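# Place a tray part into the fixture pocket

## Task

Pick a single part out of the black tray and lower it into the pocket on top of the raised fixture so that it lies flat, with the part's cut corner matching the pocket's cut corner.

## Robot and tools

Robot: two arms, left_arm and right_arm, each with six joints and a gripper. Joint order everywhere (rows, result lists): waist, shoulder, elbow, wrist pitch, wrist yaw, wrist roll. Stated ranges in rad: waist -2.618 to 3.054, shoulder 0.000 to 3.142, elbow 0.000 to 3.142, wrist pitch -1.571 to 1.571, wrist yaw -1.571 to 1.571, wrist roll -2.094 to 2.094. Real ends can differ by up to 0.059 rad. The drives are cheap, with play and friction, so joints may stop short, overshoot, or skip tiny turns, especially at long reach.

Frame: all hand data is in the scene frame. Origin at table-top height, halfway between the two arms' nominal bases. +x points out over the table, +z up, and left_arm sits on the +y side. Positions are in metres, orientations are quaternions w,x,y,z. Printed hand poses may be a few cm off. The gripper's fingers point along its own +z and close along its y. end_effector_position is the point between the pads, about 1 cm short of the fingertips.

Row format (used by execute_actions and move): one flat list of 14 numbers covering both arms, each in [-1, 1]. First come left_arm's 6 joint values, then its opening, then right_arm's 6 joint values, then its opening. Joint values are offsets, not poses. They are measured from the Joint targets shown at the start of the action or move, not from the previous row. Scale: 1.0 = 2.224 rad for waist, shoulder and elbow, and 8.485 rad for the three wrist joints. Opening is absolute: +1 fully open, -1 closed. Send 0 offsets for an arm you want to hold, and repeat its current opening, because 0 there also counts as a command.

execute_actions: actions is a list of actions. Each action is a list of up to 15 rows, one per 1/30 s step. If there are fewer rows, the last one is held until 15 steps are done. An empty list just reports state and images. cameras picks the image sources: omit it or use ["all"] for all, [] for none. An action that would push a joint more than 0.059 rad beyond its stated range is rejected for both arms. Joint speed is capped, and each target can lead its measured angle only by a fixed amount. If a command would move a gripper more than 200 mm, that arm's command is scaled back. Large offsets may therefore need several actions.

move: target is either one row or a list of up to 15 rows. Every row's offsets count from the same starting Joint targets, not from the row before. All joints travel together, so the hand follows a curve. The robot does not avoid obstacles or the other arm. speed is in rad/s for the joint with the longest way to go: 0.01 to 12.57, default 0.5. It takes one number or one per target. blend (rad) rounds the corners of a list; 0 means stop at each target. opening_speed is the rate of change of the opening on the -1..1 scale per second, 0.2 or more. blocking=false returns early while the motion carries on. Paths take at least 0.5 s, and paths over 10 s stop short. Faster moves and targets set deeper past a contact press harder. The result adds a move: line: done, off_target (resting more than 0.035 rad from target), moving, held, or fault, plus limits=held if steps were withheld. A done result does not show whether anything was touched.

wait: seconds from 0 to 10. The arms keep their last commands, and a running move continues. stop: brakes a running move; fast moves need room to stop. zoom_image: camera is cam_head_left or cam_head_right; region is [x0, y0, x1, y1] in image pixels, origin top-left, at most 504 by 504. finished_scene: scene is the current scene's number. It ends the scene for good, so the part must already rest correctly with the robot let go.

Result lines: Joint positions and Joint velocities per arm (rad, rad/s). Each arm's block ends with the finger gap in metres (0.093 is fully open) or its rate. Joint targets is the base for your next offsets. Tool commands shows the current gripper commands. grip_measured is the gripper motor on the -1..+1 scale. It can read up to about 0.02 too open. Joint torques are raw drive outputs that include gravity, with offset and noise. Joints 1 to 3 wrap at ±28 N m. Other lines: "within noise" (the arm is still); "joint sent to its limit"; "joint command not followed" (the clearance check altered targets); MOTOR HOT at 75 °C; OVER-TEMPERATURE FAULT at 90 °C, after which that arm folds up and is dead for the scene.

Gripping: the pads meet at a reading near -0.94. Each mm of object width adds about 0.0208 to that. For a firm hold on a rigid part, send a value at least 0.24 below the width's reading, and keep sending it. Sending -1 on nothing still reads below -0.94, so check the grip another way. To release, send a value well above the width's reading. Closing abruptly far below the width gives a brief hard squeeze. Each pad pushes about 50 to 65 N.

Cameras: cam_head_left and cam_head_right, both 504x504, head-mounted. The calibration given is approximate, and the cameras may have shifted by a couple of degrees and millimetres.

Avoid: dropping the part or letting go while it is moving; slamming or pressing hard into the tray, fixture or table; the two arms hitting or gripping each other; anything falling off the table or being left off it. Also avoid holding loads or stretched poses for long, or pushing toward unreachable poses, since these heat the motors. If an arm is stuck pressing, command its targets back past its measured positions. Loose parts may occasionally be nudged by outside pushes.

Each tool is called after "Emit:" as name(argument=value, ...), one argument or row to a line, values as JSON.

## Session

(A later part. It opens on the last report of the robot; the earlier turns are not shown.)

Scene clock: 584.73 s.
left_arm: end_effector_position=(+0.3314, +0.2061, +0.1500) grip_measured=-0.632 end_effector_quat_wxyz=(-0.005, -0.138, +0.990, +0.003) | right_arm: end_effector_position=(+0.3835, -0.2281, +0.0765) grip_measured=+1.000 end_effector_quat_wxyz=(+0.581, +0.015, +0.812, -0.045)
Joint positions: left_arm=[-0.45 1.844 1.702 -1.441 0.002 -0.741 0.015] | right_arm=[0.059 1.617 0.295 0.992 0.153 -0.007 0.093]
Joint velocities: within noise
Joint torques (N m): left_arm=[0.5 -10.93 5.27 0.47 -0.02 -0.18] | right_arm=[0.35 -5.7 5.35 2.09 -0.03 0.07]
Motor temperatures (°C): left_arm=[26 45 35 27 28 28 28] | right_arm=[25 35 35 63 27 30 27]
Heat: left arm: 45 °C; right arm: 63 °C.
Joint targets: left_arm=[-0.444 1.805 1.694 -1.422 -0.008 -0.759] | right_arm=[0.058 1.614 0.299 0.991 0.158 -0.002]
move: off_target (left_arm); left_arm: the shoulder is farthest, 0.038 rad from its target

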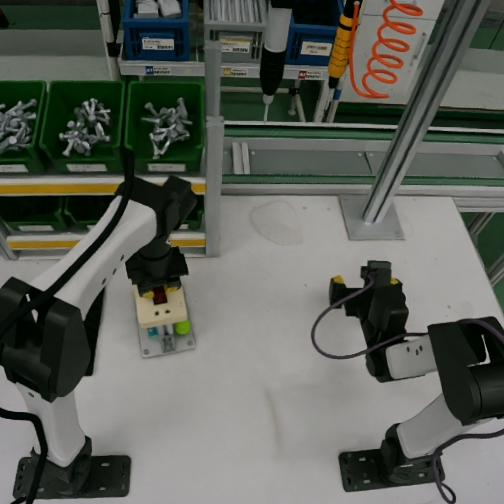

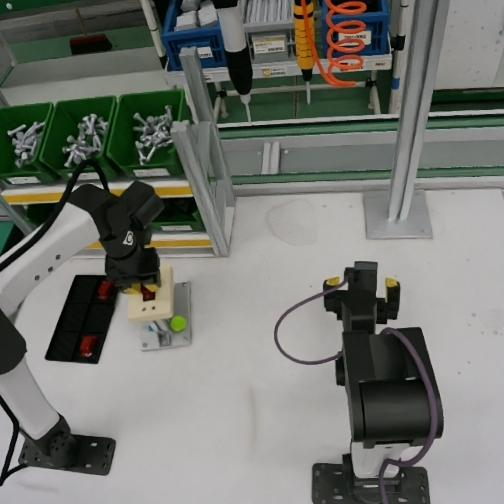

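Emit:
move(
  target=[0,0,-0.0063,0.00165,0,0,-0.75, 0,0,0,0,0,0,1],
  speed=0.1,
  cameras=[],
)

Emit:
move(
  target=[0,0,-0.0054,0.0014,0,0,-0.75, 0,0,0,0,0,0,1],
  speed=0.1,
)

Emit:
zoom_image(
  camera="cam_head_left",
  region=[150, 289, 170, 307],
)

Emit:
zoom_image(
  camera="cam_head_right",
  region=[139, 286, 159, 304],
)

Scene clock: 601.73 s.
left_arm: end_effector_position=(+0.3317, +0.2060, +0.1466) grip_measured=-0.632 end_effector_quat_wxyz=(-0.005, -0.139, +0.990, +0.003) | right_arm: end_effector_position=(+0.3835, -0.2281, +0.0765) grip_measured=+1.000 end_effector_quat_wxyz=(+0.581, +0.015, +0.812, -0.045)
Joint positions: left_arm=[-0.45 1.844 1.688 -1.427 0.002 -0.742 0.015] | right_arm=[0.059 1.617 0.295 0.992 0.153 -0.007 0.093]
Joint velocities: within noise
Joint torques (N m): left_arm=[0.58 -10.89 5.29 0.45 -0.01 -0.17] | right_arm=[0.35 -5.7 5.35 2.1 -0.03 0.07]
Motor temperatures (°C): left_arm=[26 46 35 27 28 28 28] | right_arm=[25 35 35 63 27 30 27]
Heat: left arm: 46 °C; right arm: 63 °C.
Joint targets: left_arm=[-0.444 1.806 1.680 -1.408 -0.008 -0.759] | right_arm=[0.058 1.614 0.299 0.991 0.158 -0.002]
move: off_target (left_arm); left_arm: the shoulder is farthest, 0.039 rad from its target
No camera images: "cameras" was empty.

Scene clock: 602.43 s.
left_arm: end_effector_position=(+0.3317, +0.2060, +0.1443) grip_measured=-0.632 end_effector_quat_wxyz=(-0.005, -0.139, +0.990, +0.003) | right_arm: end_effector_position=(+0.3835, -0.2281, +0.0765) grip_measured=+1.000 end_effector_quat_wxyz=(+0.581, +0.015, +0.812, -0.045)
Joint positions: left_arm=[-0.45 1.843 1.678 -1.417 0.002 -0.742 0.015] | right_arm=[0.059 1.617 0.295 0.992 0.153 -0.007 0.093]
Joint velocities: within noise
Joint torques (N m): left_arm=[0.58 -10.8 5.08 0.5 -0.02 -0.16] | right_arm=[0.36 -5.7 5.37 2.1 -0.03 0.07]
Motor temperatures (°C): left_arm=[26 46 35 27 28 28 28] | right_arm=[25 35 35 63 27 30 27]
Heat: left arm: 46 °C; right arm: 63 °C.
Joint targets: left_arm=[-0.444 1.805 1.668 -1.396 -0.008 -0.759] | right_arm=[0.058 1.614 0.299 0.991 0.158 -0.002]
move: off_target (left_arm); left_arm: the shoulder is farthest, 0.037 rad from its target

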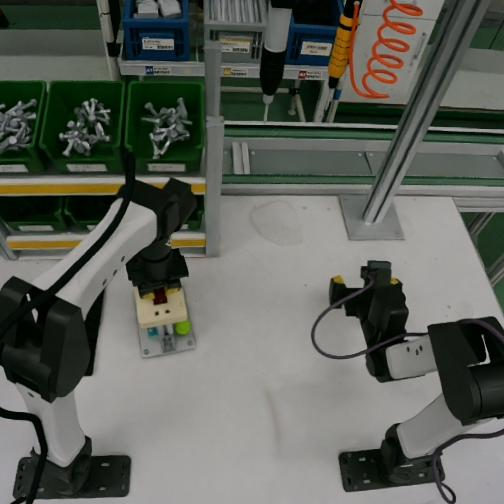

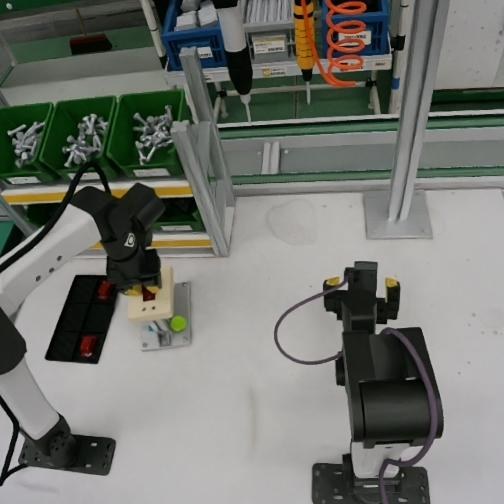

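Scaled by 25.200 from the camera's 504x504 image, which has a finer 720x720 frame.

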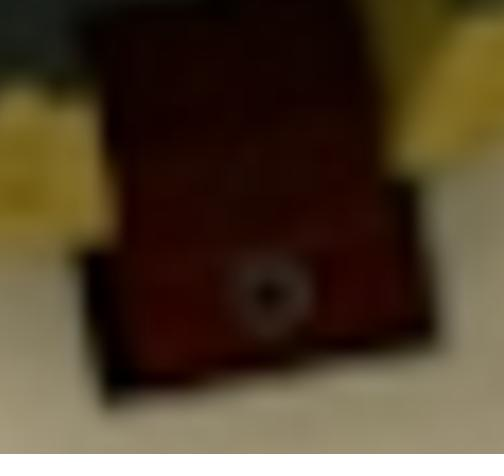

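Scaled by 25.200 from the camera's 504x504 image, which has a finer 720x720 frame.

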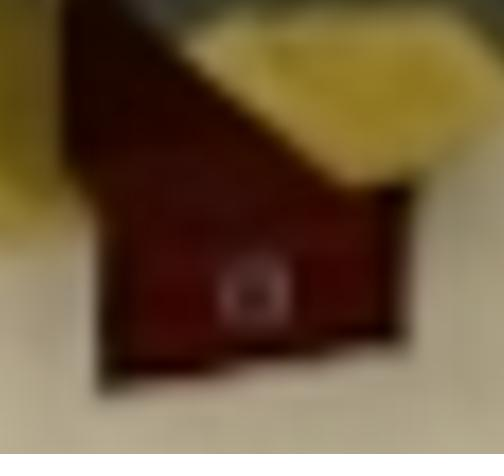

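Emit:
move(
  target=[0,0,-0.0054,0.0014,0,0,-0.75, 0,0,0,0,0,0,1],
  speed=0.1,
  cameras=[],
)

Emit:
move(
  target=[0,0,-0.0054,0.0007,0,0,-0.75, 0,0,0,0,0,0,1],
  speed=0.1,
)

Emit:
zoom_image(
  camera="cam_head_left",
  region=[150, 289, 170, 307],
)

Emit:
zoom_image(
  camera="cam_head_right",
  region=[139, 286, 159, 304],
)

Scene clock: 618.50 s.
left_arm: end_effector_position=(+0.3317, +0.2057, +0.1434) grip_measured=-0.633 end_effector_quat_wxyz=(-0.003, -0.139, +0.990, +0.000) | right_arm: end_effector_position=(+0.3835, -0.2281, +0.0765) grip_measured=+1.000 end_effector_quat_wxyz=(+0.581, +0.015, +0.812, -0.045)
Joint positions: left_arm=[-0.45 1.838 1.668 -1.407 0.003 -0.742 0.015] | right_arm=[0.059 1.617 0.295 0.992 0.153 -0.007 0.093]
Joint velocities: within noise
Joint torques (N m): left_arm=[0.5 -10.36 4.97 0.53 0 -0.15] | right_arm=[0.35 -5.7 5.37 2.1 -0.03 0.07]
Motor temperatures (°C): left_arm=[26 47 35 27 28 28 28] | right_arm=[25 35 35 63 27 30 27]
Heat: left arm: 47 °C; right arm: 63 °C.
Joint targets: left_arm=[-0.444 1.806 1.656 -1.384 -0.008 -0.759] | right_arm=[0.058 1.614 0.299 0.991 0.158 -0.002]
move: done
No camera images: "cameras" was empty.

Scene clock: 619.20 s.
left_arm: end_effector_position=(+0.3314, +0.2059, +0.1432) grip_measured=-0.633 end_effector_quat_wxyz=(-0.001, -0.139, +0.990, -0.001) | right_arm: end_effector_position=(+0.3835, -0.2281, +0.0765) grip_measured=+1.000 end_effector_quat_wxyz=(+0.581, +0.015, +0.812, -0.045)
Joint positions: left_arm=[-0.45 1.832 1.659 -1.399 0.003 -0.742 0.015] | right_arm=[0.059 1.617 0.295 0.992 0.153 -0.007 0.093]
Joint velocities: within noise
Joint torques (N m): left_arm=[0.62 -9.84 4.74 0.52 -0.02 -0.17] | right_arm=[0.35 -5.71 5.37 2.09 -0.03 0.07]
Motor temperatures (°C): left_arm=[26 47 35 27 28 28 28] | right_arm=[25 35 35 63 27 30 27]
Heat: left arm: 47 °C; right arm: 63 °C.
Joint targets: left_arm=[-0.444 1.806 1.643 -1.378 -0.008 -0.759] | right_arm=[0.058 1.614 0.299 0.991 0.158 -0.002]
move: done

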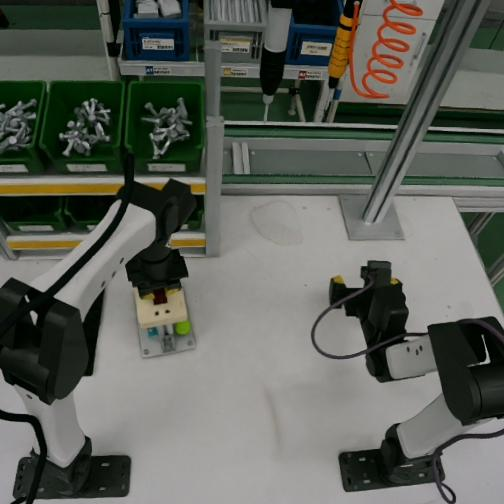

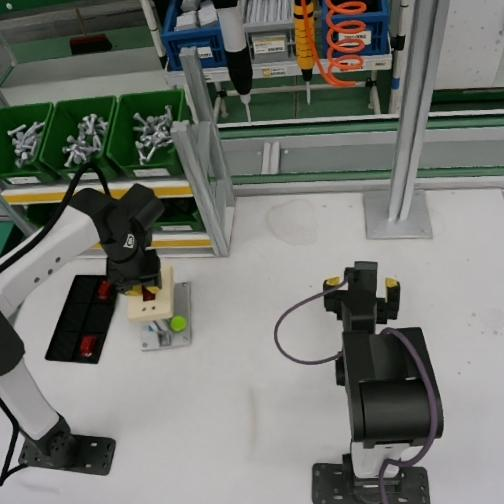

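Scaled by 25.200 from the camera's 504x504 image, which has a finer 720x720 frame.

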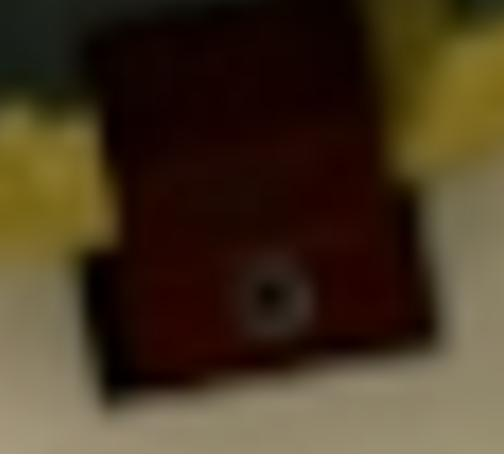

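Scaled by 25.200 from the camera's 504x504 image, which has a finer 720x720 frame.

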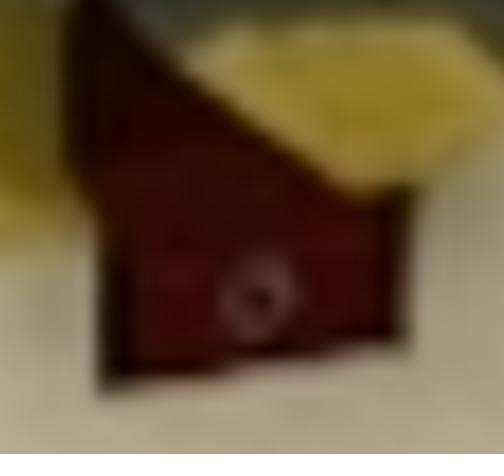

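Emit:
move(
  target=[0,0,0.003,0,0,0,0, 0,0,0,0,0,0,1],
  speed=0.1,
  opening_speed=0.5,
)

Emit:
zoom_image(
  camera="cam_head_left",
  region=[150, 289, 170, 307],
)

Emit:
zoom_image(
  camera="cam_head_right",
  region=[139, 286, 159, 304],
)

Scene clock: 631.70 s.
left_arm: end_effector_position=(+0.3318, +0.2059, +0.1433) grip_measured=-0.002 end_effector_quat_wxyz=(+0.000, -0.139, +0.990, -0.001) | right_arm: end_effector_position=(+0.3835, -0.2281, +0.0765) grip_measured=+1.000 end_effector_quat_wxyz=(+0.581, +0.015, +0.812, -0.045)
Joint positions: left_arm=[-0.45 1.831 1.659 -1.398 0.002 -0.742 0.045] | right_arm=[0.059 1.617 0.295 0.992 0.153 -0.007 0.093]
Joint velocities: within noise
Joint torques (N m): left_arm=[0.51 -9.81 5.24 0.49 0 -0.19] | right_arm=[0.35 -5.7 5.37 2.1 -0.03 0.07]
Motor temperatures (°C): left_arm=[26 47 35 27 28 28 28] | right_arm=[25 35 35 64 27 30 27]
Heat: left arm: 47 °C; right arm: 64 °C.
Joint targets: left_arm=[-0.444 1.806 1.650 -1.378 -0.008 -0.759] | right_arm=[0.058 1.614 0.299 0.991 0.158 -0.002]
move: done

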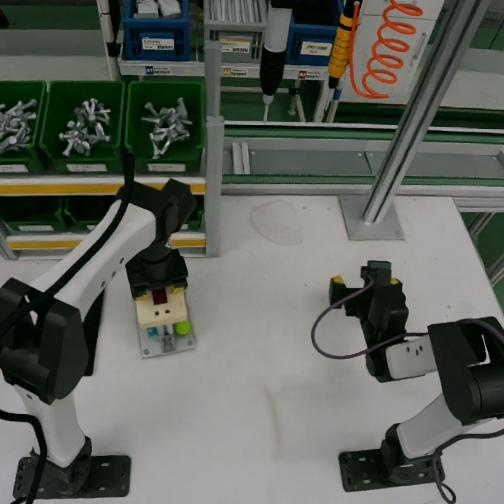

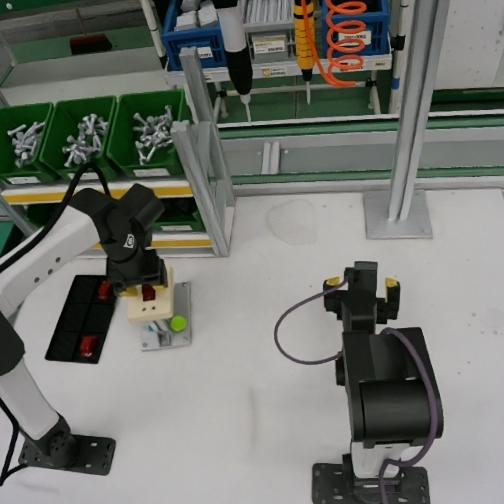

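Scaled by 25.200 from the camera's 504x504 image, which has a finer 720x720 frame.

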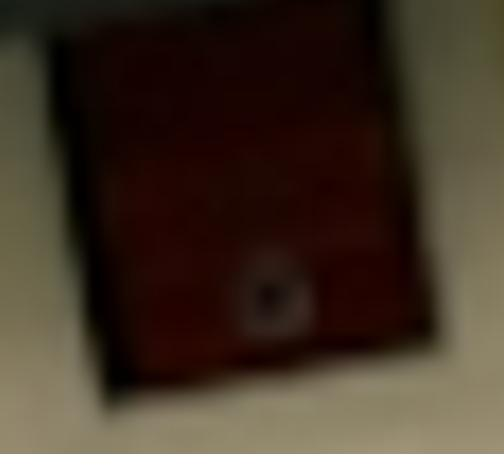

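Scaled by 25.200 from the camera's 504x504 image, which has a finer 720x720 frame.

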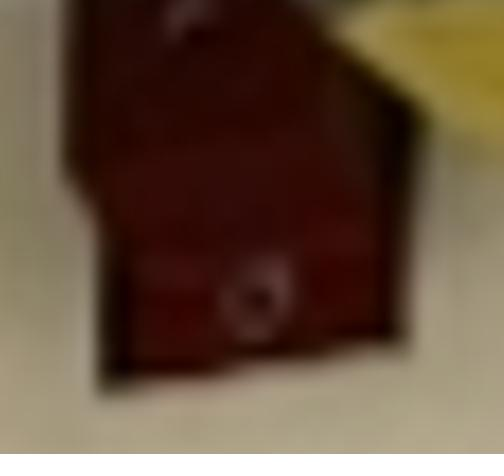

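Emit:
move(
  target=[
    [0,0.0202,0.0728,-0.0169,0,0,0, 0,0,0,0,0,0,1],
    [0.25,0.0202,0.0728,-0.0169,0,0,0, 0,0,0,0,0,0,1],
  ],
  speed=[0.25, 0.9],
)

Emit:
zoom_image(
  camera="cam_head_left",
  region=[144, 273, 174, 309],
)

Emit:
zoom_image(
  camera="cam_head_right",
  region=[134, 270, 164, 306],
)

Scene clock: 655.33 s.
left_arm: end_effector_position=(+0.3659, +0.3933, +0.1718) grip_measured=-0.002 end_effector_quat_wxyz=(+0.003, -0.410, +0.912, +0.000) | right_arm: end_effector_position=(+0.3835, -0.2281, +0.0765) grip_measured=+1.000 end_effector_quat_wxyz=(+0.581, +0.015, +0.812, -0.045)
Joint positions: left_arm=[0.117 1.841 1.785 -1.51 -0.001 -0.742 0.045] | right_arm=[0.059 1.617 0.295 0.992 0.153 -0.007 0.093]
Joint velocities: within noise
Joint torques (N m): left_arm=[-0.23 -6.89 8.09 0.18 0.04 -0.15] | right_arm=[0.35 -5.71 5.35 2.1 -0.03 0.07]
Motor temperatures (°C): left_arm=[26 46 35 26 28 28 27] | right_arm=[25 35 35 64 27 30 27]
Heat: left arm: 46 °C; right arm: 64 °C.
Joint targets: left_arm=[0.113 1.851 1.812 -1.521 -0.008 -0.759] | right_arm=[0.058 1.614 0.299 0.991 0.158 -0.002]
move: done

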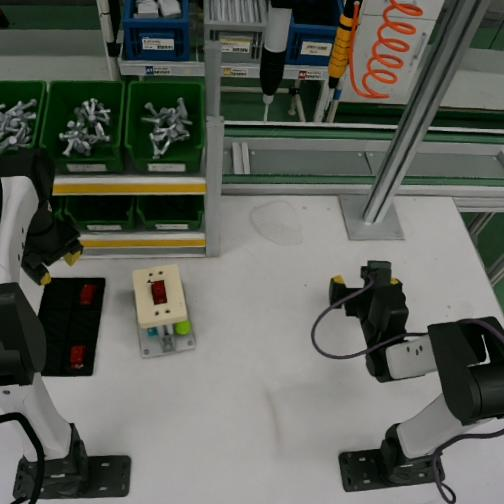

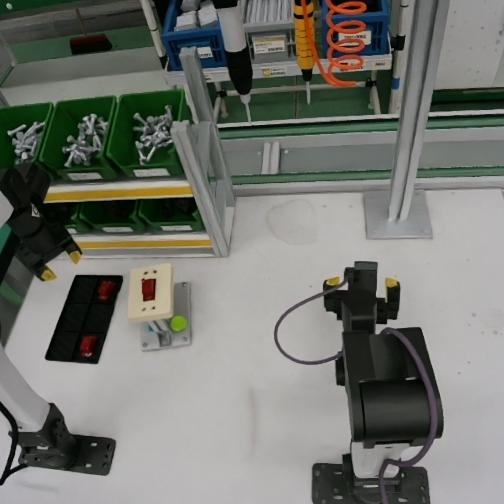

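Scaled by 14.000 from the camera's 504x504 image, which has a finer 720x720 frame.

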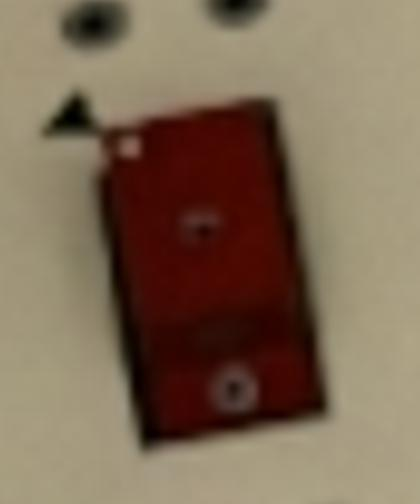

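Scaled by 14.000 from the camera's 504x504 image, which has a finer 720x720 frame.

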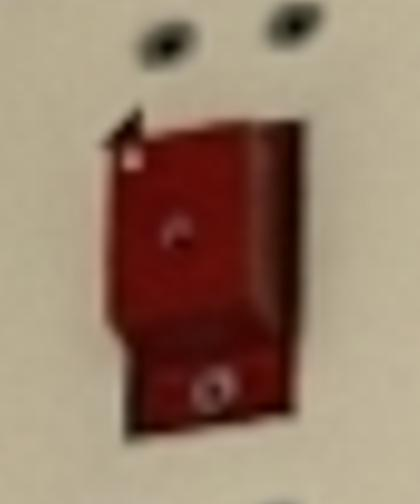

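Emit:
wait(
  seconds=0,
)

Scene clock: 679.40 s.
left_arm: end_effector_position=(+0.3656, +0.3929, +0.1718) grip_measured=-0.002 end_effector_quat_wxyz=(+0.002, -0.410, +0.912, +0.000) | right_arm: end_effector_position=(+0.3835, -0.2281, +0.0765) grip_measured=+1.000 end_effector_quat_wxyz=(+0.581, +0.015, +0.812, -0.045)
Joint positions: left_arm=[0.116 1.841 1.785 -1.511 -0.001 -0.742 0.045] | right_arm=[0.059 1.617 0.295 0.992 0.153 -0.007 0.093]
Joint velocities: within noise
Joint torques (N m): left_arm=[-0.13 -6.91 8.01 0.17 0.03 -0.14] | right_arm=[0.36 -5.7 5.35 2.1 -0.03 0.07]
Motor temperatures (°C): left_arm=[26 41 37 26 28 28 27] | right_arm=[25 35 35 64 27 30 27]
Heat: left arm: 41 °C; right arm: 64 °C.
Joint targets: left_arm=[0.113 1.851 1.812 -1.521 -0.008 -0.759] | right_arm=[0.058 1.614 0.299 0.991 0.158 -0.002]
Tool commands: left_gripper/opening=+0.0 right_gripper/opening=+1.0

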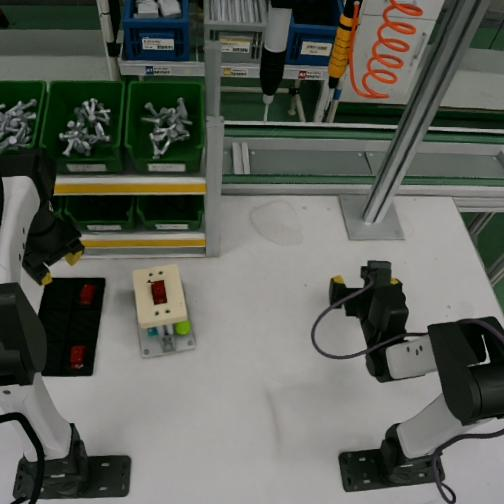

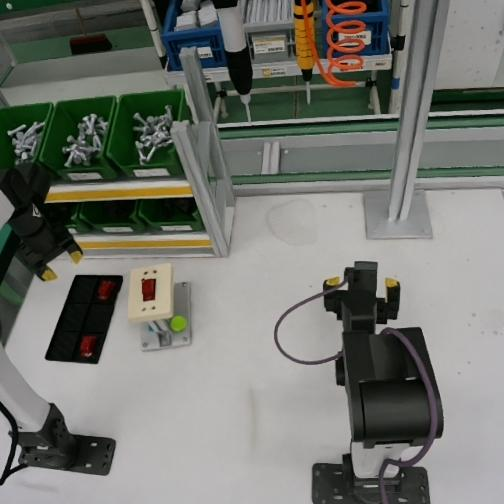

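Emit:
finished_scene(
  scene=2,
)

The scene is finished: the task was done.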